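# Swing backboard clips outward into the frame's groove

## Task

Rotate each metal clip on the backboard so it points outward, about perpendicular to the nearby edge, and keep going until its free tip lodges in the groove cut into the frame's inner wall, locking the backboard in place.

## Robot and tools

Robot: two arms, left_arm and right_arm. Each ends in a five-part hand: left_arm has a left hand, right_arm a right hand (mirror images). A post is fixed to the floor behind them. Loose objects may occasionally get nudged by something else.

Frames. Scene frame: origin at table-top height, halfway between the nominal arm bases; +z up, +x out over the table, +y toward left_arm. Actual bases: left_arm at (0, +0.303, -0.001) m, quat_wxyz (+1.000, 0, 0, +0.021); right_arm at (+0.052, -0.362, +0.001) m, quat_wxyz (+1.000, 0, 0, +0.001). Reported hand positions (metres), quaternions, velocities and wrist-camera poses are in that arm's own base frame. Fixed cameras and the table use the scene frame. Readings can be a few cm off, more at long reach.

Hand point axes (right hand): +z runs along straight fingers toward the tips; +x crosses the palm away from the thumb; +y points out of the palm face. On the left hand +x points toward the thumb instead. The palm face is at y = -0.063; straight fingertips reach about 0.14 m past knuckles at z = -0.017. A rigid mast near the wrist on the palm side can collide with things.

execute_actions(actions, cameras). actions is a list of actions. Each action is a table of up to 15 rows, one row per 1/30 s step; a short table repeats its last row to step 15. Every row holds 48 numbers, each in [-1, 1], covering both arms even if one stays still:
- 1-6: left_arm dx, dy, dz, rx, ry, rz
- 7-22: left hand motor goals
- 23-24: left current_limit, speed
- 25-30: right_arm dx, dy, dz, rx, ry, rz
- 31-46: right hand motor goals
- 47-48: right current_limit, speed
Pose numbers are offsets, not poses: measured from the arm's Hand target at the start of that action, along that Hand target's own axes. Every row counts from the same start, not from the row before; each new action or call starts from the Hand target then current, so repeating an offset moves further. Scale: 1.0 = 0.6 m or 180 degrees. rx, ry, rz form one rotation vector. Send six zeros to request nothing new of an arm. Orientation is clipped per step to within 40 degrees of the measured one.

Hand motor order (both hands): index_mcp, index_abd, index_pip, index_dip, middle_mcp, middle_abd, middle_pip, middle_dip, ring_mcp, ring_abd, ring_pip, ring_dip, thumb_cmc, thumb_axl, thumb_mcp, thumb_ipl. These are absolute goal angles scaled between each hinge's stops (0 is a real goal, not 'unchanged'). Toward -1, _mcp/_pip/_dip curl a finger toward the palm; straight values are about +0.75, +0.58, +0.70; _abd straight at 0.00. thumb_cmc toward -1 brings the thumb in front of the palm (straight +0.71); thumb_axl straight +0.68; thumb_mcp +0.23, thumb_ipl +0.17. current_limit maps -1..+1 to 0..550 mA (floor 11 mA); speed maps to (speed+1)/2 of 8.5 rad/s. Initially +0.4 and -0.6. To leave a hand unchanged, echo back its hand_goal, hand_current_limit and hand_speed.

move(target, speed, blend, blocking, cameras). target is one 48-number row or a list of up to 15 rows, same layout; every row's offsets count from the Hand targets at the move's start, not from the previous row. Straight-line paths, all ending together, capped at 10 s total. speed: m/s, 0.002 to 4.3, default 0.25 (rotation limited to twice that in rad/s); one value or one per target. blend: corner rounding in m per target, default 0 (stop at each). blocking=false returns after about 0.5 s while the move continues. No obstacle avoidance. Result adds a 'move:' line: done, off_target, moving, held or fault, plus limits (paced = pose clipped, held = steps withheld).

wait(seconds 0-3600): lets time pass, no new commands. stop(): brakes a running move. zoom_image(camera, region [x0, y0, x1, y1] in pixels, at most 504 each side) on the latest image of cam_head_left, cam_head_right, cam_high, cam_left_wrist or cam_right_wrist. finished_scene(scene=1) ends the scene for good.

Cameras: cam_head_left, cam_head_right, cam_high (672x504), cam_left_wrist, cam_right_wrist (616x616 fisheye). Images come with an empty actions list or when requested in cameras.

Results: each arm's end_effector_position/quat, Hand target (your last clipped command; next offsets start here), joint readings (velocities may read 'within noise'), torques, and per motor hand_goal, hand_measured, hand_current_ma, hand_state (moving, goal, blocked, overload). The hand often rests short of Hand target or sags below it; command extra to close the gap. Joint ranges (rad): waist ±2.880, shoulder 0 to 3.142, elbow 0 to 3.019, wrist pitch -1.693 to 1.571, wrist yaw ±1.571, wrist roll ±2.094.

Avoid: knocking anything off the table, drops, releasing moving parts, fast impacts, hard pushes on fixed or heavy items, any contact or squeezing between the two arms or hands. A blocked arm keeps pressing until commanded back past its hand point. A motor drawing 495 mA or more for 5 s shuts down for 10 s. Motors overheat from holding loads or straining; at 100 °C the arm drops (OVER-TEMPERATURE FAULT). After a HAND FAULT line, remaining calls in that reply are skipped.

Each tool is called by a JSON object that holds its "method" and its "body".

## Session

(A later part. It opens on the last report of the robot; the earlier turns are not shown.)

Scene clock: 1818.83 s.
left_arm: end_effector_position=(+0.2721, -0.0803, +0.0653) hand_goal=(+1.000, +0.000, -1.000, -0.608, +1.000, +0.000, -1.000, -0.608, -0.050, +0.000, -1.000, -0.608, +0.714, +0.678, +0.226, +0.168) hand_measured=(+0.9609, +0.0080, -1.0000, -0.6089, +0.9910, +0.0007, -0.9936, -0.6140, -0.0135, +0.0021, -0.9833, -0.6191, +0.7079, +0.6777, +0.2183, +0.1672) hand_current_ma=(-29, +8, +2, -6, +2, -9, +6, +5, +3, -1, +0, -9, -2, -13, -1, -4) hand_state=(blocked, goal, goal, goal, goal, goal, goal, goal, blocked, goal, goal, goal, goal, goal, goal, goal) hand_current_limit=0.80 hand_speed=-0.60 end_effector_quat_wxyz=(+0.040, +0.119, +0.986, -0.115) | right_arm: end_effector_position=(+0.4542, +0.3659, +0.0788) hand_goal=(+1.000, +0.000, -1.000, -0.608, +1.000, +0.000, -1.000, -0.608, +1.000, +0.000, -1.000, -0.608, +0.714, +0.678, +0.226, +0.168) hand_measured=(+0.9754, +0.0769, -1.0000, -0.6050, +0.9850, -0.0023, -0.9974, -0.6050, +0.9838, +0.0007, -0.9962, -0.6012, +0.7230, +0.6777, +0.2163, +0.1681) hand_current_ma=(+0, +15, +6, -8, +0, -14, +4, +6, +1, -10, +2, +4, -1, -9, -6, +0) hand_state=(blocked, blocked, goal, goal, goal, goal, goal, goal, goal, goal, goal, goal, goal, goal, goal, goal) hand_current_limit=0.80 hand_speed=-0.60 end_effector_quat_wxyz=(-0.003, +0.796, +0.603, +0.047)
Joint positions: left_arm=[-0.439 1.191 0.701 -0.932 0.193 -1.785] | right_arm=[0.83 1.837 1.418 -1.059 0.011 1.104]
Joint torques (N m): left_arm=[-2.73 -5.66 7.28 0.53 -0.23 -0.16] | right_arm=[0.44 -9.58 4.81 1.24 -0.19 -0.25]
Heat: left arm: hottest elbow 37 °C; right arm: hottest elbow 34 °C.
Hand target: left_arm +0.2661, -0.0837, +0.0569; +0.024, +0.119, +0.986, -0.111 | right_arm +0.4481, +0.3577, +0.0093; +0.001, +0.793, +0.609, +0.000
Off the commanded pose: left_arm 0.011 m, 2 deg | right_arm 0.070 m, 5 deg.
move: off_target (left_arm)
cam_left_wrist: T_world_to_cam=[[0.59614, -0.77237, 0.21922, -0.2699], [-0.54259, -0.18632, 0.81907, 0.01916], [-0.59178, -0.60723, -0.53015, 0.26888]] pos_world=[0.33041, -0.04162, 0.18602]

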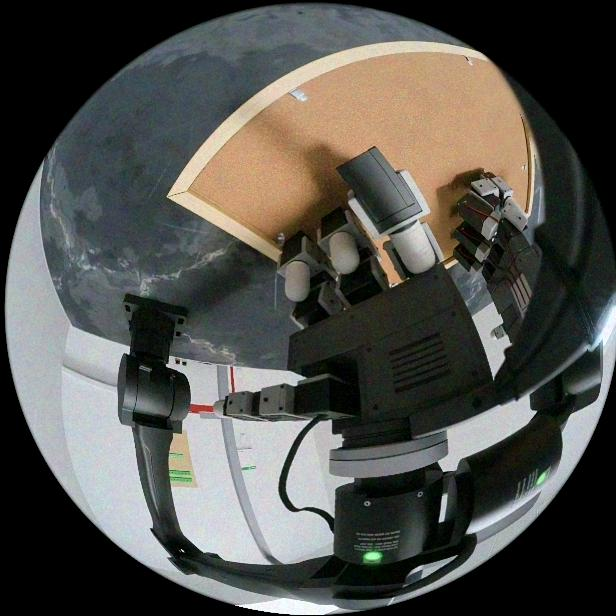

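{"method": "move", "body": {"target": [[0.025,-0.008,0.0,0,0,0,1.0,0.0,-1.0,-0.608,1.0,0,-1.0,-0.608,-0.05,0,-1.0,-0.608,0.714,0.678,0.226,0.168,0.8,-0.6,0,0,0,0,0,0,1.0,0,-1.0,-0.608,1.0,0,-1.0,-0.608,1.0,0,-1.0,-0.608,0.714,0.678,0.226,0.168,0.8,-0.6]], "speed": 0.03, "cameras": ["cam_left_wrist"]}}

{"method": "zoom_image", "body": {"camera": "cam_left_wrist", "region": [240, 200, 320, 280]}}

Scene clock: 1822.37 s.
left_arm: end_effector_position=(+0.2658, -0.0845, +0.0659) hand_goal=(+1.000, +0.000, -1.000, -0.608, +1.000, +0.000, -1.000, -0.608, -0.050, +0.000, -1.000, -0.608, +0.714, +0.678, +0.226, +0.168) hand_measured=(+0.9573, +0.0036, -1.0000, -0.6101, +0.9910, +0.0007, -0.9949, -0.6140, -0.0135, +0.0021, -0.9846, -0.6191, +0.7079, +0.6777, +0.2193, +0.1681) hand_current_ma=(-26, +11, +8, -10, +0, -10, +3, +5, +12, -8, +3, -17, -2, -14, -5, +0) hand_state=(blocked, goal, goal, goal, goal, goal, goal, goal, blocked, goal, goal, goal, goal, goal, goal, goal) hand_current_limit=0.80 hand_speed=-0.60 end_effector_quat_wxyz=(+0.045, +0.120, +0.985, -0.115) | right_arm: end_effector_position=(+0.4542, +0.3659, +0.0788) hand_goal=(+1.000, +0.000, -1.000, -0.608, +1.000, +0.000, -1.000, -0.608, +1.000, +0.000, -1.000, -0.608, +0.714, +0.678, +0.226, +0.168) hand_measured=(+0.9766, +0.0783, -1.0000, -0.6050, +0.9850, -0.0023, -0.9974, -0.6050, +0.9838, -0.0008, -0.9974, -0.5999, +0.7217, +0.6777, +0.2173, +0.1681) hand_current_ma=(-12, -3, +26, +6, +8, -4, +10, -3, -6, -1, +8, -4, -12, -10, +5, +5) hand_state=(blocked, blocked, goal, goal, goal, goal, goal, goal, goal, goal, goal, goal, goal, goal, goal, goal) hand_current_limit=0.80 hand_speed=-0.60 end_effector_quat_wxyz=(-0.003, +0.796, +0.603, +0.047)
Joint positions: left_arm=[-0.464 1.17 0.686 -0.924 0.186 -1.807] | right_arm=[0.83 1.837 1.418 -1.059 0.011 1.104]
Joint torques (N m): left_arm=[-2.9 -6.83 6.01 0.39 -0.11 -0.24] | right_arm=[0.73 -9.41 4.79 1.25 -0.21 -0.23]
Heat: left arm: hottest elbow 37 °C; right arm: hottest elbow 34 °C.
Hand target: left_arm +0.2504, -0.0848, +0.0568; +0.024, +0.119, +0.986, -0.111 | right_arm +0.4481, +0.3577, +0.0093; +0.001, +0.793, +0.609, +0.000
Off the commanded pose: left_arm 0.018 m, 2 deg | right_arm 0.070 m, 5 deg.
move: off_target (left_arm)
cam_left_wrist: T_world_to_cam=[[0.59188, -0.77347, 0.22679, -0.269], [-0.55147, -0.18339, 0.81379, 0.0174], [-0.58785, -0.60673, -0.53509, 0.26232]] pos_world=[0.32301, -0.04572, 0.18721]

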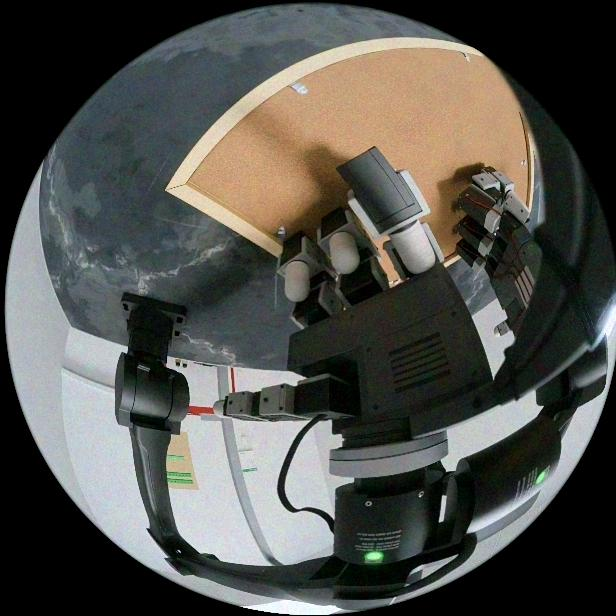

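Scaled by 6.300 from the camera's image (finer frame: 880x880).

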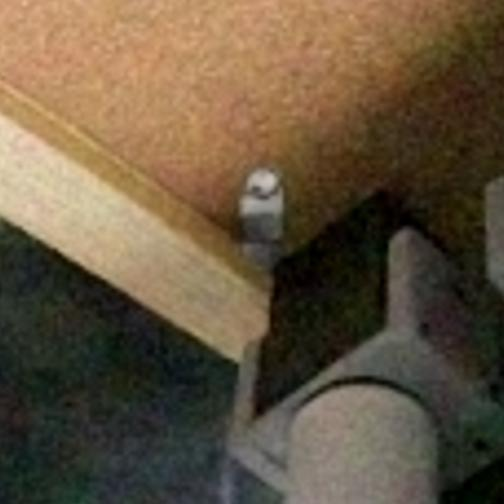

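{"method": "move", "body": {"target": [[0.001,0.0354,-0.0065,0,0,0,1.0,0.0,-1.0,-0.608,1.0,0,-1.0,-0.608,-0.05,0,-1.0,-0.608,0.714,0.678,0.226,0.168,0.8,-0.6,0,0,0,0,0,0,1.0,0,-1.0,-0.608,1.0,0,-1.0,-0.608,1.0,0,-1.0,-0.608,0.714,0.678,0.226,0.168,0.8,-0.6]], "speed": 0.03, "cameras": ["cam_left_wrist"]}}

{"method": "zoom_image", "body": {"camera": "cam_left_wrist", "region": [240, 200, 320, 280]}}

Scene clock: 1826.57 s.
left_arm: end_effector_position=(+0.2679, -0.0772, +0.0657) hand_goal=(+1.000, +0.000, -1.000, -0.608, +1.000, +0.000, -1.000, -0.608, -0.050, +0.000, -1.000, -0.608, +0.714, +0.678, +0.226, +0.168) hand_measured=(+0.9886, -0.0037, -1.0000, -0.6101, +0.9910, +0.0007, -0.9949, -0.6140, -0.0135, +0.0021, -0.9846, -0.6191, +0.7079, +0.6767, +0.2193, +0.1681) hand_current_ma=(-3, +8, +8, -4, -10, -2, +1, +3, +8, -3, +5, -14, -5, -10, -6, -2) hand_state=(goal, goal, goal, goal, goal, goal, goal, goal, blocked, goal, goal, goal, goal, goal, goal, goal) hand_current_limit=0.80 hand_speed=-0.60 end_effector_quat_wxyz=(+0.047, +0.121, +0.984, -0.123) | right_arm: end_effector_position=(+0.4542, +0.3659, +0.0788) hand_goal=(+1.000, +0.000, -1.000, -0.608, +1.000, +0.000, -1.000, -0.608, +1.000, +0.000, -1.000, -0.608, +0.714, +0.678, +0.226, +0.168) hand_measured=(+0.9766, +0.0769, -1.0000, -0.6050, +0.9850, -0.0023, -0.9974, -0.6050, +0.9838, -0.0008, -0.9962, -0.5999, +0.7217, +0.6777, +0.2163, +0.1672) hand_current_ma=(-4, +5, +6, +1, +13, -18, +6, -2, -1, +4, -5, +2, +7, -13, +11, +4) hand_state=(blocked, blocked, goal, goal, goal, goal, goal, goal, goal, goal, goal, goal, goal, goal, goal, goal) hand_current_limit=0.80 hand_speed=-0.60 end_effector_quat_wxyz=(-0.003, +0.796, +0.603, +0.047)
Joint positions: left_arm=[-0.428 1.158 0.679 -0.924 0.206 -1.772] | right_arm=[0.83 1.837 1.418 -1.059 0.011 1.104]
Joint torques (N m): left_arm=[-0.21 -6.71 5.83 -0.2 -0.16 0.09] | right_arm=[0.56 -9.29 4.81 1.16 -0.2 -0.23]
Heat: left arm: hottest shoulder 36 °C; right arm: hottest elbow 34 °C.
Hand target: left_arm +0.2548, -0.0637, +0.0560; +0.024, +0.119, +0.986, -0.111 | right_arm +0.4481, +0.3577, +0.0093; +0.001, +0.793, +0.609, +0.000
Off the commanded pose: left_arm 0.021 m, 3 deg | right_arm 0.070 m, 5 deg.
move: off_target (left_arm)
cam_left_wrist: T_world_to_cam=[[0.58937, -0.77057, 0.24261, -0.2648], [-0.55512, -0.16812, 0.8146, 0.02225], [-0.58692, -0.61478, -0.52685, 0.26645]] pos_world=[0.32481, -0.0365, 0.18649]

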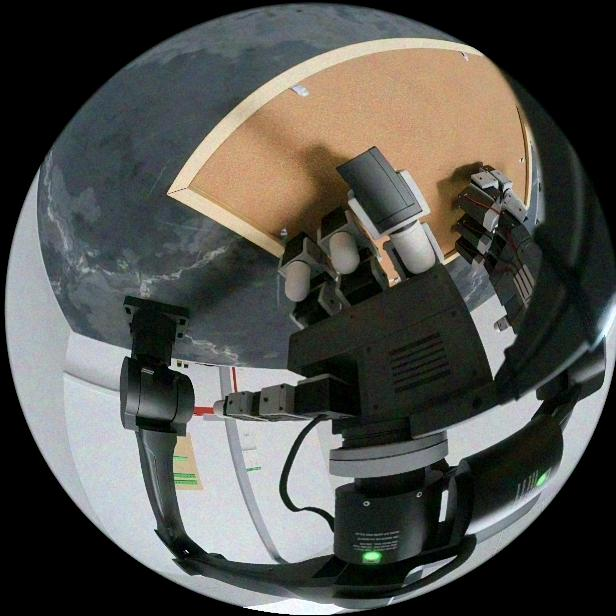

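Scaled by 6.300 from the camera's image (finer frame: 880x880).

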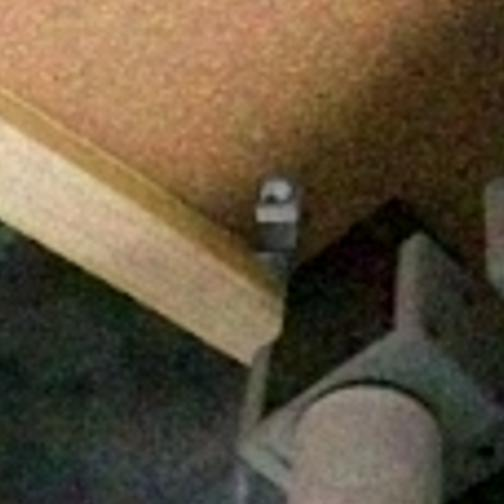

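{"method": "move", "body": {"target": [[0.001,0.025,-0.005,0,0,0,1.0,0.0,-1.0,-0.608,1.0,0,-1.0,-0.608,-0.05,0,-1.0,-0.608,0.714,0.678,0.226,0.168,0.8,-0.6,0,0,0,0,0,0,1.0,0,-1.0,-0.608,1.0,0,-1.0,-0.608,1.0,0,-1.0,-0.608,0.714,0.678,0.226,0.168,0.8,-0.6]], "speed": 0.03, "cameras": ["cam_left_wrist"]}}

{"method": "zoom_image", "body": {"camera": "cam_left_wrist", "region": [240, 200, 320, 280]}}

Scene clock: 1829.90 s.
left_arm: end_effector_position=(+0.2697, -0.0675, +0.0649) hand_goal=(+1.000, +0.000, -1.000, -0.608, +1.000, +0.000, -1.000, -0.608, -0.050, +0.000, -1.000, -0.608, +0.714, +0.678, +0.226, +0.168) hand_measured=(+1.0000, -0.0066, -1.0000, -0.6101, +0.9910, +0.0007, -0.9936, -0.6140, -0.0135, +0.0021, -0.9846, -0.6191, +0.7079, +0.6777, +0.2183, +0.1672) hand_current_ma=(-14, +7, +4, -7, -4, -8, +5, +5, +16, -3, -1, -13, -5, -13, +1, +3) hand_state=(goal, goal, goal, goal, goal, goal, goal, goal, blocked, goal, goal, goal, goal, goal, goal, goal) hand_current_limit=0.80 hand_speed=-0.60 end_effector_quat_wxyz=(+0.047, +0.119, +0.983, -0.130) | right_arm: end_effector_position=(+0.4542, +0.3659, +0.0788) hand_goal=(+1.000, +0.000, -1.000, -0.608, +1.000, +0.000, -1.000, -0.608, +1.000, +0.000, -1.000, -0.608, +0.714, +0.678, +0.226, +0.168) hand_measured=(+0.9766, +0.0769, -1.0000, -0.6050, +0.9862, -0.0023, -0.9974, -0.6050, +0.9838, -0.0008, -0.9962, -0.6012, +0.7217, +0.6777, +0.2163, +0.1681) hand_current_ma=(-9, +25, +5, -9, +15, +12, +0, +5, -17, -4, +13, +5, +11, -13, +1, -7) hand_state=(blocked, blocked, goal, goal, goal, goal, goal, goal, goal, goal, goal, goal, goal, goal, goal, goal) hand_current_limit=0.80 hand_speed=-0.60 end_effector_quat_wxyz=(-0.003, +0.796, +0.603, +0.047)
Joint positions: left_arm=[-0.385 1.152 0.674 -0.932 0.226 -1.733] | right_arm=[0.83 1.837 1.418 -1.059 0.011 1.104]
Joint torques (N m): left_arm=[0.5 -6.65 5.79 -0.4 -0.68 0.26] | right_arm=[0.67 -9.52 4.81 1.18 -0.18 -0.24]
Heat: left arm: hottest shoulder 36 °C; right arm: hottest elbow 34 °C.
Hand target: left_arm +0.2577, -0.0487, +0.0557; +0.024, +0.119, +0.986, -0.111 | right_arm +0.4481, +0.3577, +0.0093; +0.001, +0.793, +0.609, +0.000
Off the commanded pose: left_arm 0.024 m, 3 deg | right_arm 0.070 m, 5 deg.
move: off_target (left_arm)
cam_left_wrist: T_world_to_cam=[[0.59286, -0.76538, 0.25042, -0.25924], [-0.55149, -0.15927, 0.81884, 0.02491], [-0.58683, -0.62356, -0.51652, 0.27175]] pos_world=[0.32691, -0.025, 0.18489]

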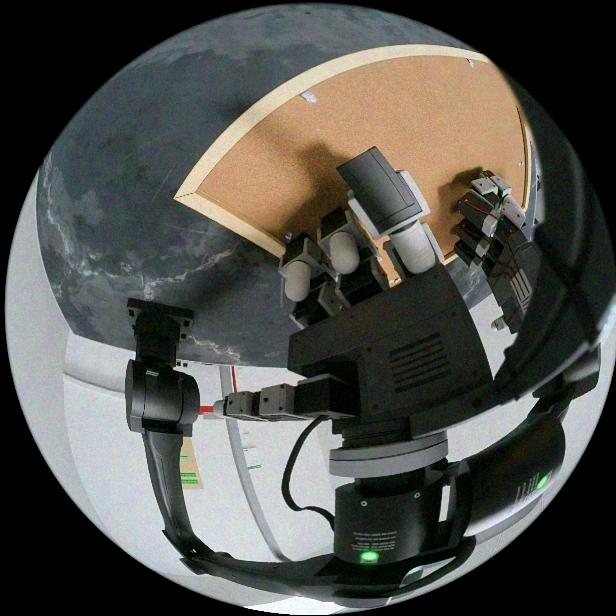

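Scaled by 6.300 from the camera's image (finer frame: 880x880).

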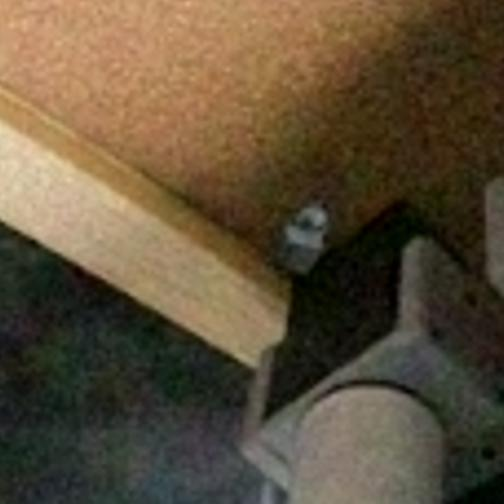

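{"method": "move", "body": {"target": [[0.001,0.018,-0.004,0,0,0,1.0,0.0,-1.0,-0.608,1.0,0,-1.0,-0.608,-0.05,0,-1.0,-0.608,0.714,0.678,0.226,0.168,0.8,-0.6,0,0,0,0,0,0,1.0,0,-1.0,-0.608,1.0,0,-1.0,-0.608,1.0,0,-1.0,-0.608,0.714,0.678,0.226,0.168,0.8,-0.6]], "speed": 0.03, "cameras": ["cam_left_wrist"]}}

{"method": "zoom_image", "body": {"camera": "cam_left_wrist", "region": [240, 200, 320, 280]}}

Scene clock: 1833.47 s.
left_arm: end_effector_position=(+0.2720, -0.0593, +0.0647) hand_goal=(+1.000, +0.000, -1.000, -0.608, +1.000, +0.000, -1.000, -0.608, -0.050, +0.000, -1.000, -0.608, +0.714, +0.678, +0.226, +0.168) hand_measured=(+1.0000, -0.0096, -0.9962, -0.6101, +0.9910, +0.0007, -0.9936, -0.6140, -0.0135, +0.0021, -0.9846, -0.6191, +0.7067, +0.6777, +0.2193, +0.1681) hand_current_ma=(-7, +6, +5, -12, +2, -10, -4, +8, +12, -11, +2, -10, +3, -10, -1, -2) hand_state=(goal, goal, goal, goal, goal, goal, goal, goal, blocked, goal, goal, goal, goal, goal, goal, goal) hand_current_limit=0.80 hand_speed=-0.60 end_effector_quat_wxyz=(+0.047, +0.119, +0.983, -0.134) | right_arm: end_effector_position=(+0.4539, +0.3680, +0.0787) hand_goal=(+1.000, +0.000, -1.000, -0.608, +1.000, +0.000, -1.000, -0.608, +1.000, +0.000, -1.000, -0.608, +0.714, +0.678, +0.226, +0.168) hand_measured=(+0.9766, +0.0783, -1.0000, -0.6063, +0.9850, -0.0023, -0.9974, -0.6050, +0.9838, -0.0008, -0.9962, -0.6012, +0.7230, +0.6777, +0.2173, +0.1681) hand_current_ma=(-9, +14, +4, -2, +1, +1, +2, -3, -14, +0, -1, +0, -12, -1, -3, +8) hand_state=(blocked, blocked, goal, goal, goal, goal, goal, goal, goal, goal, goal, goal, goal, goal, goal, goal) hand_current_limit=0.80 hand_speed=-0.60 end_effector_quat_wxyz=(-0.005, +0.795, +0.604, +0.049)
Joint positions: left_arm=[-0.35 1.149 0.672 -0.938 0.239 -1.699] | right_arm=[0.832 1.837 1.418 -1.055 0.008 1.104]
Joint torques (N m): left_arm=[0.91 -6.59 5.72 -0.53 -0.93 0.32] | right_arm=[0.5 -9.52 4.88 1.06 -0.13 -0.23]
Heat: left arm: hottest shoulder 36 °C; right arm: hottest elbow 34 °C.
Hand target: left_arm +0.2597, -0.0377, +0.0556; +0.024, +0.119, +0.986, -0.111 | right_arm +0.4481, +0.3577, +0.0093; +0.001, +0.793, +0.609, +0.000
Off the commanded pose: left_arm 0.026 m, 4 deg | right_arm 0.070 m, 6 deg.
move: off_target (left_arm)
cam_left_wrist: T_world_to_cam=[[0.59303, -0.76334, 0.25617, -0.25459], [-0.55149, -0.15328, 0.81998, 0.02793], [-0.58666, -0.62755, -0.51188, 0.27754]] pos_world=[0.32921, -0.01589, 0.18438]

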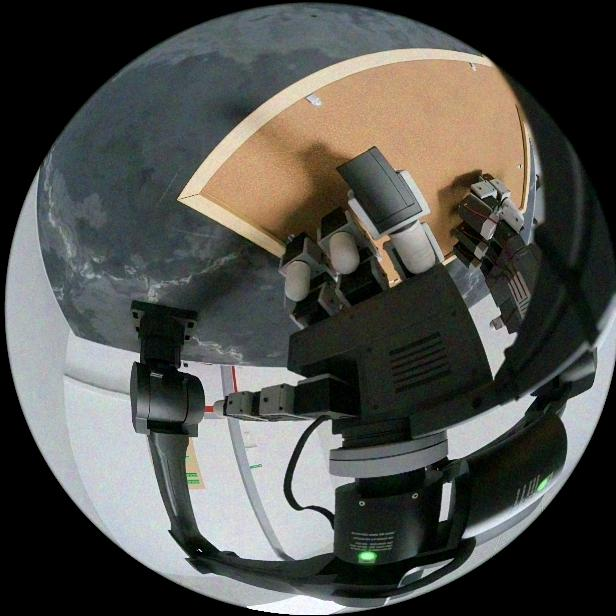

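Scaled by 6.300 from the camera's image (finer frame: 880x880).

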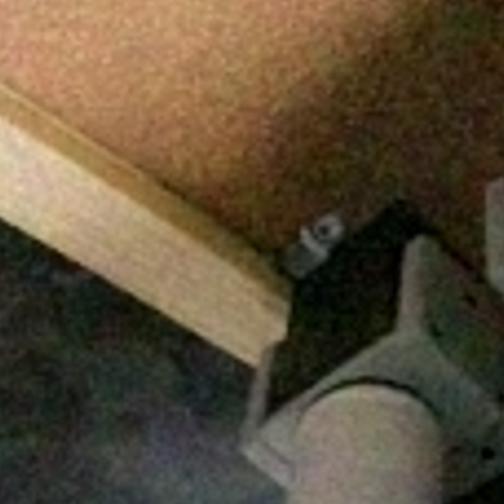

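{"method": "execute_actions", "body": {"actions": [], "cameras": ["cam_left_wrist","cam_high"]}}

Scene clock: 1837.63 s.
left_arm: end_effector_position=(+0.2720, -0.0593, +0.0647) hand_goal=(+1.000, +0.000, -1.000, -0.608, +1.000, +0.000, -1.000, -0.608, -0.050, +0.000, -1.000, -0.608, +0.714, +0.678, +0.226, +0.168) hand_measured=(+1.0000, -0.0081, -0.9962, -0.6101, +0.9910, +0.0007, -0.9949, -0.6140, -0.0135, +0.0021, -0.9846, -0.6191, +0.7079, +0.6777, +0.2193, +0.1681) hand_current_ma=(-7, +2, +5, -12, +4, -10, +0, +6, +16, -7, +0, -16, +1, -7, -3, -1) hand_state=(goal, goal, goal, goal, goal, goal, goal, goal, blocked, goal, goal, goal, goal, goal, goal, goal) hand_current_limit=0.80 hand_speed=-0.60 end_effector_quat_wxyz=(+0.047, +0.119, +0.983, -0.134) | right_arm: end_effector_position=(+0.4539, +0.3680, +0.0787) hand_goal=(+1.000, +0.000, -1.000, -0.608, +1.000, +0.000, -1.000, -0.608, +1.000, +0.000, -1.000, -0.608, +0.714, +0.678, +0.226, +0.168) hand_measured=(+0.9766, +0.0783, -1.0000, -0.6050, +0.9862, -0.0023, -0.9974, -0.6050, +0.9838, -0.0008, -0.9962, -0.6012, +0.7230, +0.6767, +0.2163, +0.1681) hand_current_ma=(-14, +24, +2, -3, -2, -7, +7, +8, -2, -8, +8, -10, -1, +0, -1, +10) hand_state=(blocked, blocked, goal, goal, goal, goal, goal, goal, goal, goal, goal, goal, goal, goal, goal, goal) hand_current_limit=0.80 hand_speed=-0.60 end_effector_quat_wxyz=(-0.005, +0.795, +0.604, +0.049)
Joint positions: left_arm=[-0.35 1.149 0.672 -0.938 0.239 -1.699] | right_arm=[0.832 1.837 1.418 -1.055 0.008 1.104]
Joint velocities: within noise
Joint torques (N m): left_arm=[0.91 -6.59 5.75 -0.53 -0.93 0.32] | right_arm=[0.62 -9.64 4.81 1.02 -0.11 -0.24]
Heat: left arm: hottest shoulder 36 °C; right arm: hottest elbow 34 °C.
Hand target: left_arm +0.2597, -0.0377, +0.0556; +0.024, +0.119, +0.986, -0.111 | right_arm +0.4481, +0.3577, +0.0093; +0.001, +0.793, +0.609, +0.000
Off the commanded pose: left_arm 0.026 m, 4 deg | right_arm 0.070 m, 6 deg.
camera_calibration:
cam_left_wrist: T_world_to_cam=[[0.59303, -0.76334, 0.25617, -0.25459], [-0.55149, -0.15328, 0.81998, 0.02793], [-0.58666, -0.62755, -0.51188, 0.27754]] pos_world=[0.32921, -0.01589, 0.18438]
Images, in order (width x height): cam_high 672x504, cam_left_wrist 616x616.

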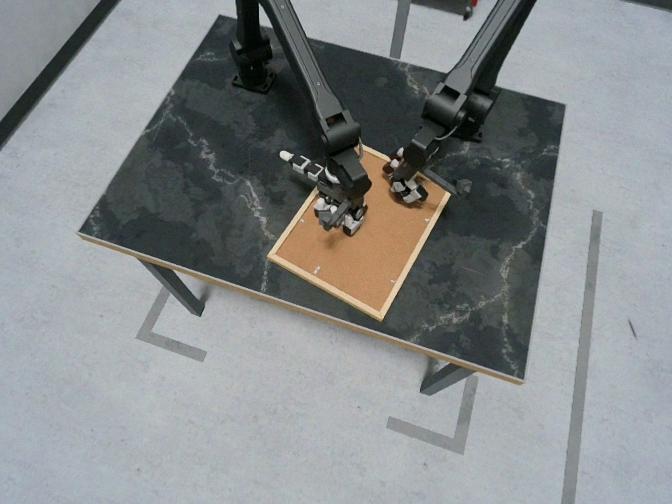

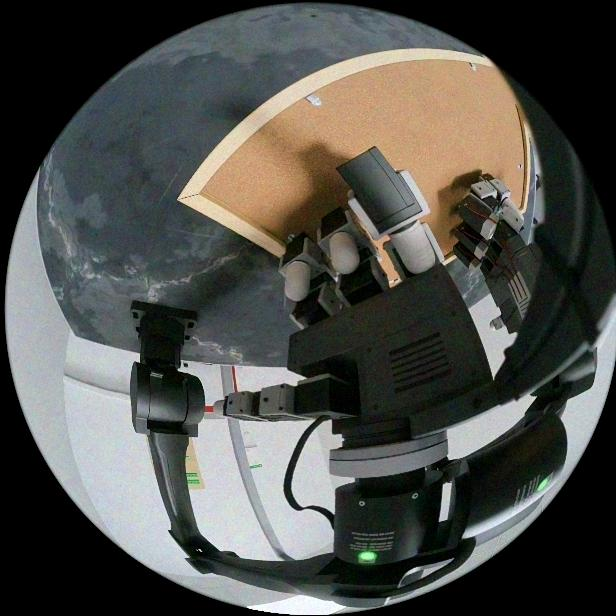

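{"method": "move", "body": {"target": [[0,-0.05,0,0,0,0,1,0,-1,-0.608,1,0,-1,-0.608,-0.05,0,-1,-0.608,0.714,0.678,0.226,0.168,0.8,-0.6,0,0,0,0,0,0,1,0,-1,-0.608,1,0,-1,-0.608,1,0,-1,-0.608,0.714,0.678,0.226,0.168,0.8,-0.6],[0,-0.05,-0.12,0,0,0,1,0,-1,-0.608,1,0,-1,-0.608,-0.05,0,-1,-0.608,0.714,0.678,0.226,0.168,0.8,-0.6,0,0,0,0,0,0,1,0,-1,-0.608,1,0,-1,-0.608,1,0,-1,-0.608,0.714,0.678,0.226,0.168,0.8,-0.6]], "speed": 0.08, "cameras": ["cam_left_wrist","cam_high","cam_head_left"]}}

{"method": "zoom_image", "body": {"camera": "cam_left_wrist", "region": [220, 180, 420, 330]}}

{"method": "zoom_image", "body": {"camera": "cam_high", "region": [260, 140, 460, 290]}}

Scene clock: 1842.37 s.
left_arm: end_effector_position=(+0.2364, -0.0470, +0.1160) hand_goal=(+1.000, +0.000, -1.000, -0.608, +1.000, +0.000, -1.000, -0.608, -0.050, +0.000, -1.000, -0.608, +0.714, +0.678, +0.226, +0.168) hand_measured=(+0.9971, -0.0096, -0.9833, -0.6063, +0.9922, +0.0007, -0.9949, -0.6140, -0.0135, +0.0021, -0.9846, -0.6203, +0.7079, +0.6777, +0.2193, +0.1672) hand_current_ma=(-13, -1, +16, -2, -4, -4, +2, -1, +10, -4, -1, -18, -7, -6, -3, +2) hand_state=(goal, goal, goal, goal, goal, goal, goal, goal, blocked, goal, goal, goal, goal, goal, goal, goal) hand_current_limit=0.80 hand_speed=-0.60 end_effector_quat_wxyz=(+0.001, +0.124, +0.987, -0.101) | right_arm: end_effector_position=(+0.4525, +0.3695, +0.0782) hand_goal=(+1.000, +0.000, -1.000, -0.608, +1.000, +0.000, -1.000, -0.608, +1.000, +0.000, -1.000, -0.608, +0.714, +0.678, +0.226, +0.168) hand_measured=(+0.9766, +0.0857, -1.0000, -0.6050, +0.9850, -0.0023, -0.9974, -0.6050, +0.9826, -0.0008, -0.9962, -0.6012, +0.7230, +0.6777, +0.2173, +0.1681) hand_current_ma=(-10, +30, +20, +12, +1, -4, +5, +3, -6, -5, +17, -3, -5, -9, +3, +13) hand_state=(blocked, blocked, goal, goal, goal, goal, goal, goal, goal, goal, goal, goal, goal, goal, goal, goal) hand_current_limit=0.80 hand_speed=-0.60 end_effector_quat_wxyz=(-0.010, +0.795, +0.604, +0.048)
Joint positions: left_arm=[-0.386 1.051 0.744 -1.208 0.194 -1.713] | right_arm=[0.833 1.836 1.418 -1.055 -0.003 1.104]
Joint torques (N m): left_arm=[-0.21 -6.59 11.41 -0.01 0.1 0.01] | right_arm=[0.38 -9.64 4.86 1.03 -0.11 -0.24]
Heat: left arm: hottest shoulder 36 °C; right arm: hottest elbow 34 °C.
Hand target: left_arm +0.2510, -0.0501, +0.1322; +0.024, +0.119, +0.986, -0.111 | right_arm +0.4481, +0.3577, +0.0095; +0.000, +0.793, +0.609, +0.000
Off the commanded pose: left_arm 0.022 m, 3 deg | right_arm 0.070 m, 6 deg.
move: off_target (left_arm)
cam_left_wrist: T_world_to_cam=[[0.5957, -0.78948, 0.14788, -0.22648], [-0.48689, -0.2085, 0.84821, -0.05307], [-0.63881, -0.57728, -0.5086, 0.30494]] pos_world=[0.30388, -0.01383, 0.2336]
Images, in order (width x height): cam_head_left 672x504, cam_high 672x504, cam_left_wrist 616x616.

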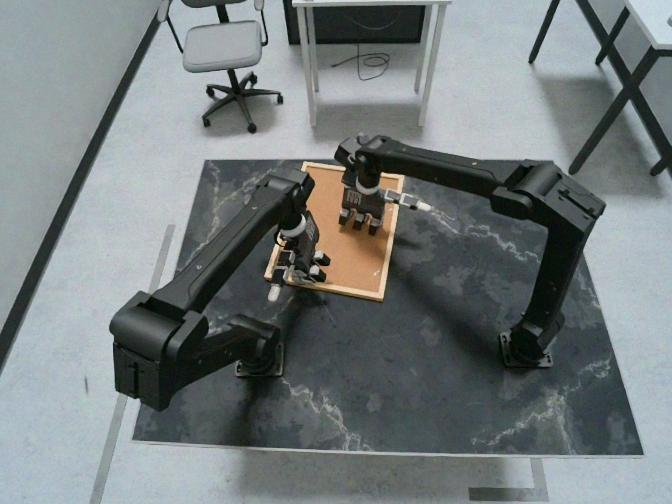

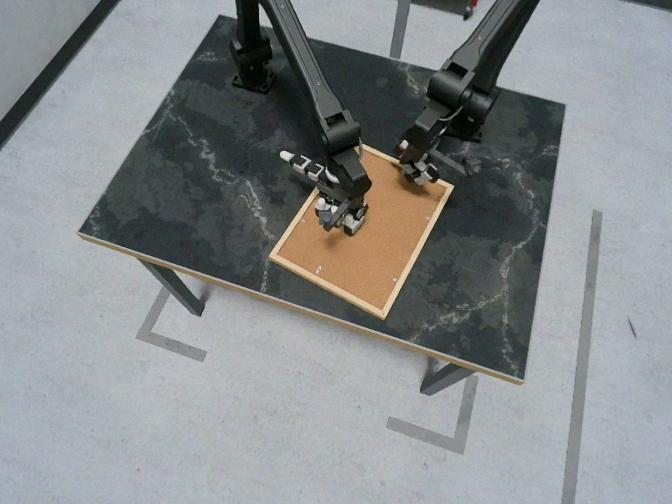

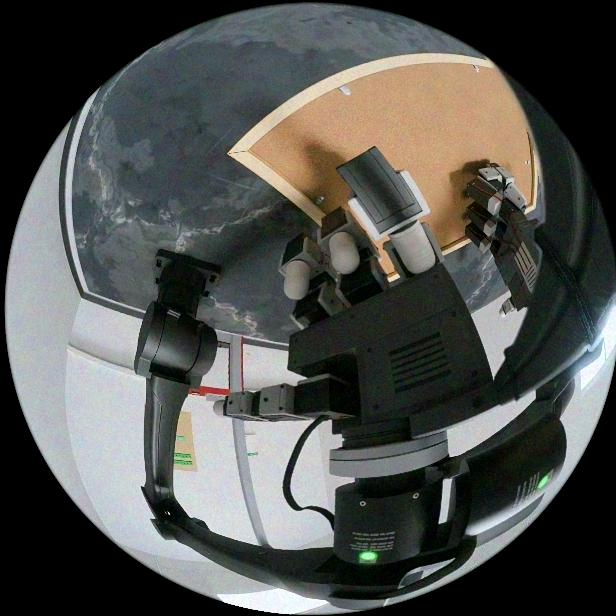

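Scaled by 2.520 from the camera's image (finer frame: 880x880).

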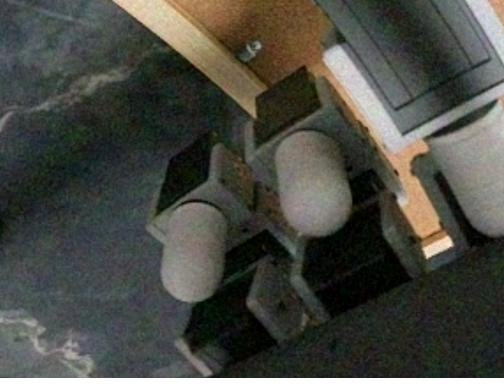

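Scaled by 2.520 from the camera's image (finer frame: 960x720).

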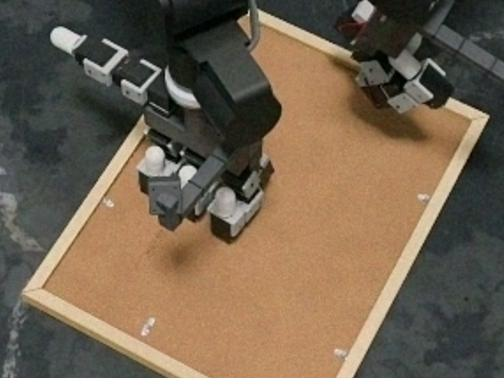

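{"method": "zoom_image", "body": {"camera": "cam_left_wrist", "region": [290, 175, 350, 235]}}

{"method": "zoom_image", "body": {"camera": "cam_high", "region": [360, 140, 460, 240]}}

Scaled by 8.400 from the camera's image (finer frame: 880x880).

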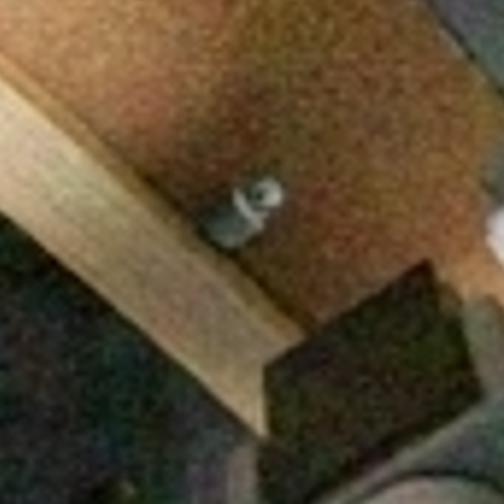

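Scaled by 5.040 from the camera's image (finer frame: 960x720).

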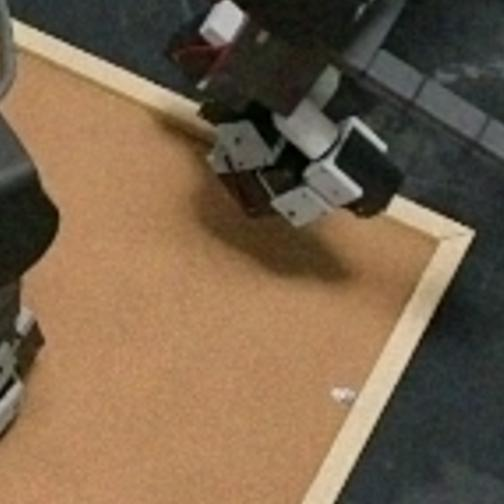

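{"method": "zoom_image", "body": {"camera": "cam_high", "region": [300, 250, 340, 290]}}

{"method": "zoom_image", "body": {"camera": "cam_left_wrist", "region": [320, 65, 380, 125]}}

{"method": "zoom_image", "body": {"camera": "cam_high", "region": [390, 190, 450, 250]}}

Scaled by 12.600 from the camera's image (finer frame: 960x720).

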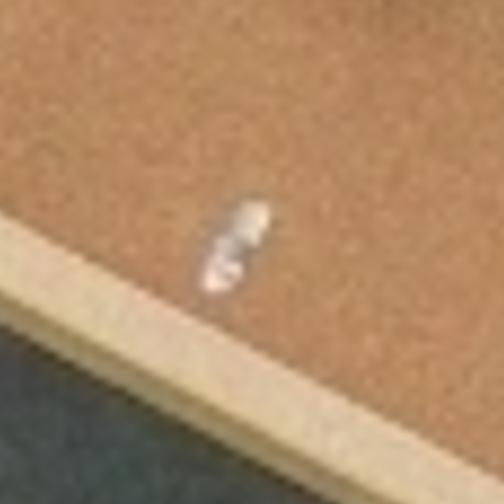

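Scaled by 8.400 from the camera's image (finer frame: 880x880).

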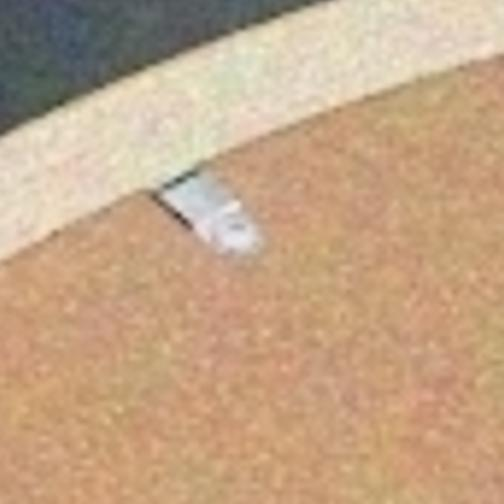

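Scaled by 8.400 from the camera's image (finer frame: 960x720).

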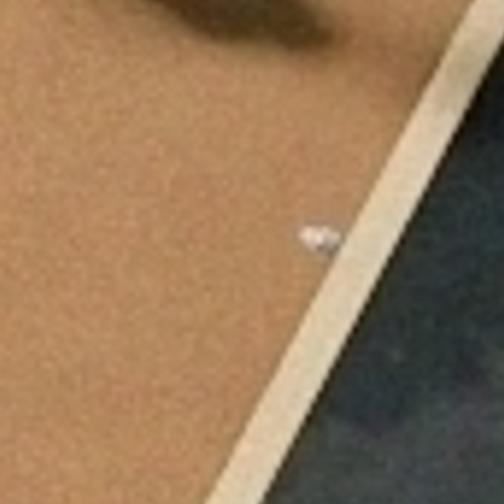

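{"method": "move", "body": {"target": [[0,0,0,0,0,0,1,0,-1,-0.608,1,0,-1,-0.608,-0.05,0,-1,-0.608,0.714,0.678,0.226,0.168,0.8,-0.6,0,0,-0.2,0,0,0,1,0,-1,-0.608,1,0,-1,-0.608,1,0,-1,-0.608,0.714,0.678,0.226,0.168,0.8,-0.6],[0,0,0,0,0,0,1,0,-1,-0.608,1,0,-1,-0.608,-0.05,0,-1,-0.608,0.714,0.678,0.226,0.168,0.8,-0.6,-0.0558,0.144,-0.22,0,0,0,1,0,-1,-0.608,1,0,-1,-0.608,1,0,-1,-0.608,0.714,0.678,0.226,0.168,0.8,-0.6]], "speed": 0.1, "cameras": ["cam_left_wrist","cam_high","cam_right_wrist"]}}

{"method": "zoom_image", "body": {"camera": "cam_high", "region": [230, 130, 430, 280]}}

Scene clock: 1882.23 s.
left_arm: end_effector_position=(+0.2364, -0.0470, +0.1160) hand_goal=(+1.000, +0.000, -1.000, -0.608, +1.000, +0.000, -1.000, -0.608, -0.050, +0.000, -1.000, -0.608, +0.714, +0.678, +0.226, +0.168) hand_measured=(+0.9971, -0.0096, -0.9820, -0.6076, +0.9910, +0.0007, -0.9949, -0.6140, -0.0135, +0.0021, -0.9846, -0.6191, +0.7079, +0.6777, +0.2193, +0.1681) hand_current_ma=(-9, +7, +11, -9, -3, -1, -1, +6, +5, -13, +6, -19, -4, -6, -1, +4) hand_state=(goal, goal, goal, goal, goal, goal, goal, goal, blocked, goal, goal, goal, goal, goal, goal, goal) hand_current_limit=0.80 hand_speed=-0.60 end_effector_quat_wxyz=(+0.001, +0.124, +0.987, -0.101) | right_arm: end_effector_position=(+0.5090, +0.2935, +0.1308) hand_goal=(+1.000, +0.000, -1.000, -0.608, +1.000, +0.000, -1.000, -0.608, +1.000, +0.000, -1.000, -0.608, +0.714, +0.678, +0.226, +0.168) hand_measured=(+0.9826, +0.0036, -0.9974, -0.6063, +0.9850, -0.0023, -0.9974, -0.6050, +0.9850, -0.0052, -0.9962, -0.6012, +0.7192, +0.6777, +0.2163, +0.1681) hand_current_ma=(+3, +11, +0, +3, +11, +0, -2, -5, -10, +4, +9, +5, -15, -1, -8, +16) hand_state=(goal, goal, goal, goal, goal, goal, goal, goal, goal, goal, goal, goal, goal, goal, goal, goal) hand_current_limit=0.80 hand_speed=-0.60 end_effector_quat_wxyz=(-0.001, +0.799, +0.601, -0.013)
Joint positions: left_arm=[-0.386 1.051 0.744 -1.208 0.194 -1.713] | right_arm=[0.663 1.839 1.579 -1.337 -0.003 0.944]
Joint torques (N m): left_arm=[-0.26 -6.65 11.4 -0.01 0.09 0.01] | right_arm=[0.5 -16.09 11.97 -0.64 -0.02 -0.26]
Heat: left arm: hottest elbow 37 °C; right arm: hottest elbow 34 °C.
Hand target: left_arm +0.2510, -0.0501, +0.1322; +0.024, +0.119, +0.986, -0.111 | right_arm +0.5229, +0.3032, +0.1414; +0.001, +0.793, +0.609, +0.000
Off the commanded pose: left_arm 0.022 m, 3 deg | right_arm 0.020 m, 2 deg.
move: off_target (right_arm)
cam_left_wrist: T_world_to_cam=[[0.5957, -0.78948, 0.14788, -0.22648], [-0.48689, -0.2085, 0.84821, -0.05307], [-0.63881, -0.57728, -0.5086, 0.30494]] pos_world=[0.30388, -0.01383, 0.2336]
cam_right_wrist: T_world_to_cam=[[0.38039, -0.92372, 0.04518, 0.09942], [-0.54643, -0.18507, 0.8168, 0.16075], [-0.74613, -0.33539, -0.57515, 0.67431]] pos_world=[0.55314, 0.34775, 0.25204]
Images, in order (width x height): cam_high 672x504, cam_left_wrist 616x616, cam_right_wrist 616x616.

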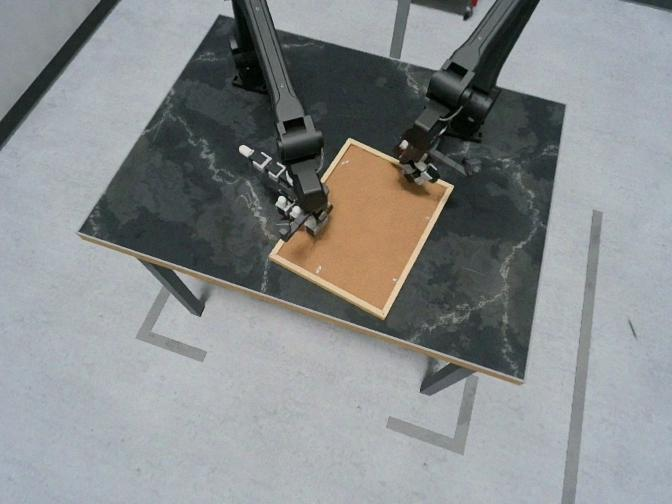

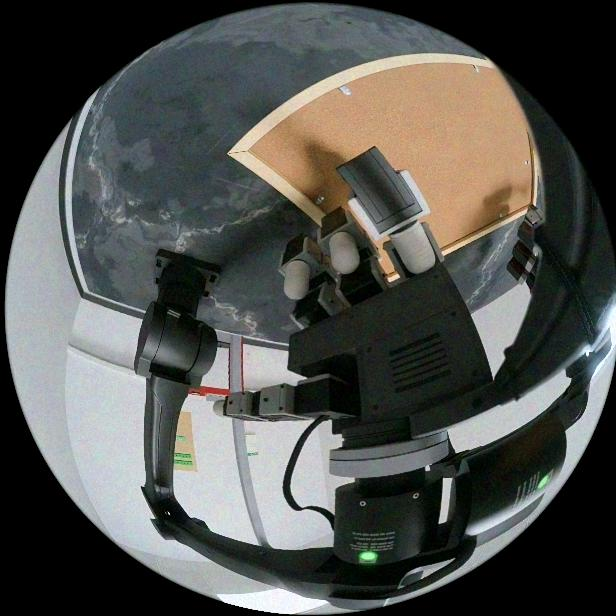

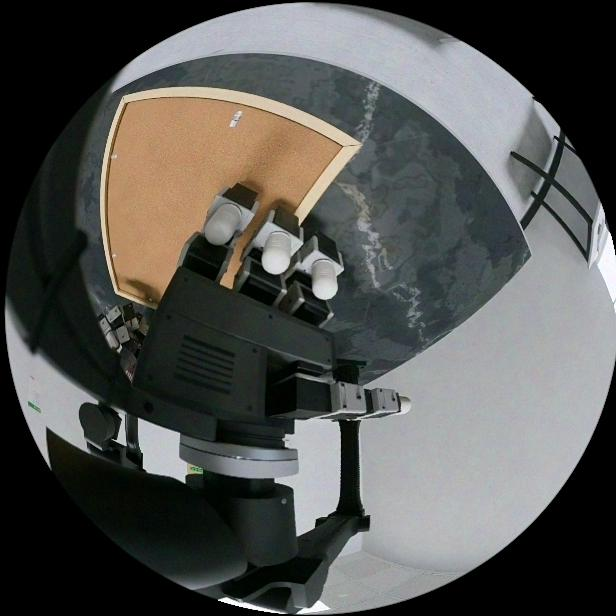

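Scaled by 2.520 from the camera's image (finer frame: 960x720).

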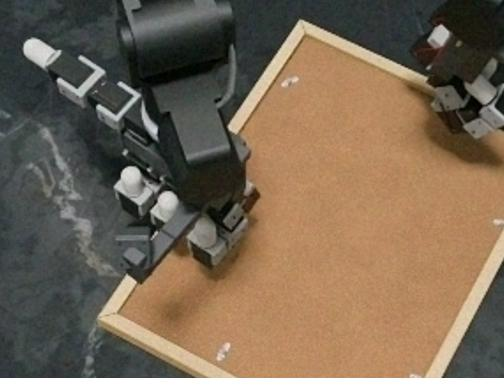

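{"method": "zoom_image", "body": {"camera": "cam_high", "region": [320, 140, 370, 190]}}

{"method": "move", "body": {"target": [[0,0,0,0,0,0,1,0,-1,-0.608,1,0,-1,-0.608,-0.05,0,-1,-0.608,0.714,0.678,0.226,0.168,0.8,-0.6,0.006,0.024,0,0,0,0,1,0,-1,-0.608,1,0,-1,-0.608,1,0,-1,-0.608,0.714,0.678,0.226,0.168,0.8,-0.6],[0,0,0,0,0,0,1,0,-1,-0.608,1,0,-1,-0.608,-0.05,0,-1,-0.608,0.714,0.678,0.226,0.168,0.8,-0.6,0.006,0.024,0.1,0,0,0,1,0,-1,-0.608,1,0,-1,-0.608,1,0,-1,-0.608,0.714,0.678,0.226,0.168,0.8,-0.6]], "speed": 0.05, "cameras": ["cam_high","cam_right_wrist"]}}

{"method": "zoom_image", "body": {"camera": "cam_high", "region": [260, 180, 360, 280]}}

{"method": "zoom_image", "body": {"camera": "cam_right_wrist", "region": [180, 150, 360, 330]}}

Scaled by 10.080 from the camera's image (finer frame: 960x720).

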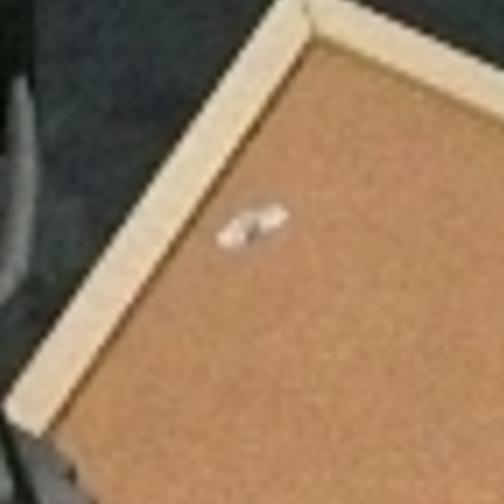

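Scene clock: 1888.70 s.
left_arm: end_effector_position=(+0.2364, -0.0470, +0.1160) hand_goal=(+1.000, +0.000, -1.000, -0.608, +1.000, +0.000, -1.000, -0.608, -0.050, +0.000, -1.000, -0.608, +0.714, +0.678, +0.226, +0.168) hand_measured=(+0.9971, -0.0096, -0.9820, -0.6076, +0.9922, +0.0007, -0.9936, -0.6140, -0.0135, +0.0021, -0.9846, -0.6191, +0.7079, +0.6777, +0.2183, +0.1681) hand_current_ma=(-13, +10, +5, -11, -14, -12, +8, +4, +8, -8, +2, -10, -1, -9, -6, -1) hand_state=(goal, goal, goal, goal, goal, goal, goal, goal, blocked, goal, goal, goal, goal, goal, goal, goal) hand_current_limit=0.80 hand_speed=-0.60 end_effector_quat_wxyz=(+0.001, +0.124, +0.987, -0.101) | right_arm: end_effector_position=(+0.5315, +0.3049, +0.0894) hand_goal=(+1.000, +0.000, -1.000, -0.608, +1.000, +0.000, -1.000, -0.608, +1.000, +0.000, -1.000, -0.608, +0.714, +0.678, +0.226, +0.168) hand_measured=(+0.9814, +0.0036, -0.9974, -0.6050, +0.9850, -0.0023, -0.9974, -0.6050, +0.9838, -0.0052, -0.9962, -0.6012, +0.7192, +0.6767, +0.2173, +0.1672) hand_current_ma=(-9, +12, -5, -6, +16, -2, +12, -12, -13, +1, +14, -8, -7, -3, -3, +6) hand_state=(goal, goal, goal, goal, goal, goal, goal, goal, goal, goal, goal, goal, goal, goal, goal, goal) hand_current_limit=0.80 hand_speed=-0.60 end_effector_quat_wxyz=(-0.001, +0.797, +0.604, -0.001)
Joint positions: left_arm=[-0.386 1.051 0.744 -1.208 0.194 -1.713] | right_arm=[0.655 1.919 1.582 -1.237 -0.003 0.929]
Joint torques (N m): left_arm=[-0.15 -6.65 11.4 -0.01 0.09 0.01] | right_arm=[0.26 -16.97 7.95 0.29 -0.05 -0.28]
Heat: left arm: hottest elbow 37 °C; right arm: hottest elbow 35 °C.
Hand target: left_arm +0.2510, -0.0501, +0.1322; +0.024, +0.119, +0.986, -0.111 | right_arm +0.5378, +0.3029, +0.0816; +0.001, +0.793, +0.609, +0.000
Off the commanded pose: left_arm 0.022 m, 3 deg | right_arm 0.010 m, 1 deg.
move: done
cam_right_wrist: T_world_to_cam=[[0.38567, -0.92182, 0.03874, 0.10055], [-0.56007, -0.20055, 0.8038, 0.22215], [-0.73319, -0.3317, -0.59363, 0.66476]] pos_world=[0.57304, 0.35775, 0.21216]

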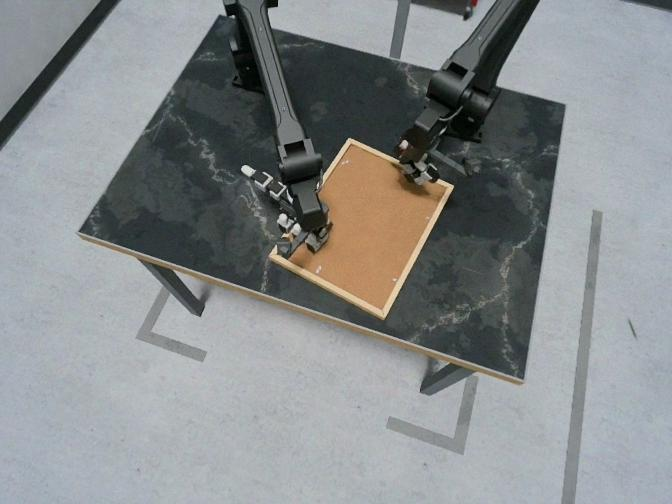

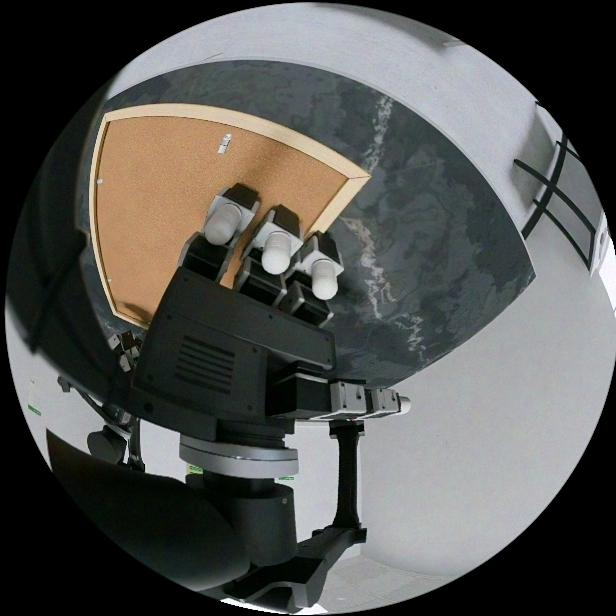

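Scaled by 5.040 from the camera's image (finer frame: 960x720).

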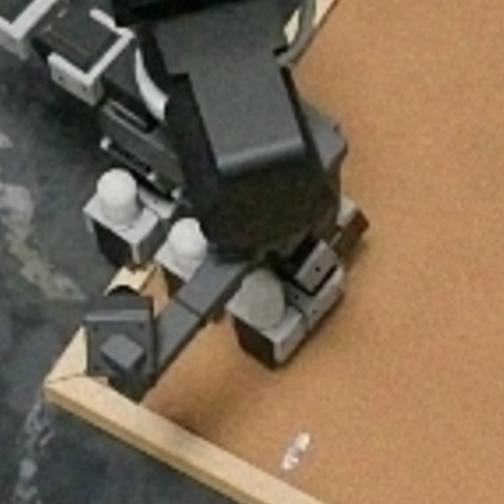

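Scaled by 2.800 from the camera's image (finer frame: 880x880).

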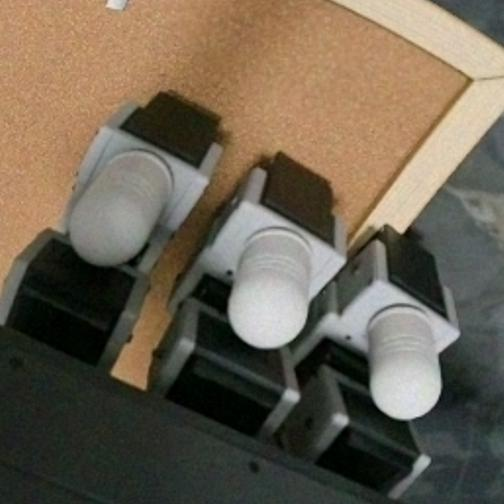

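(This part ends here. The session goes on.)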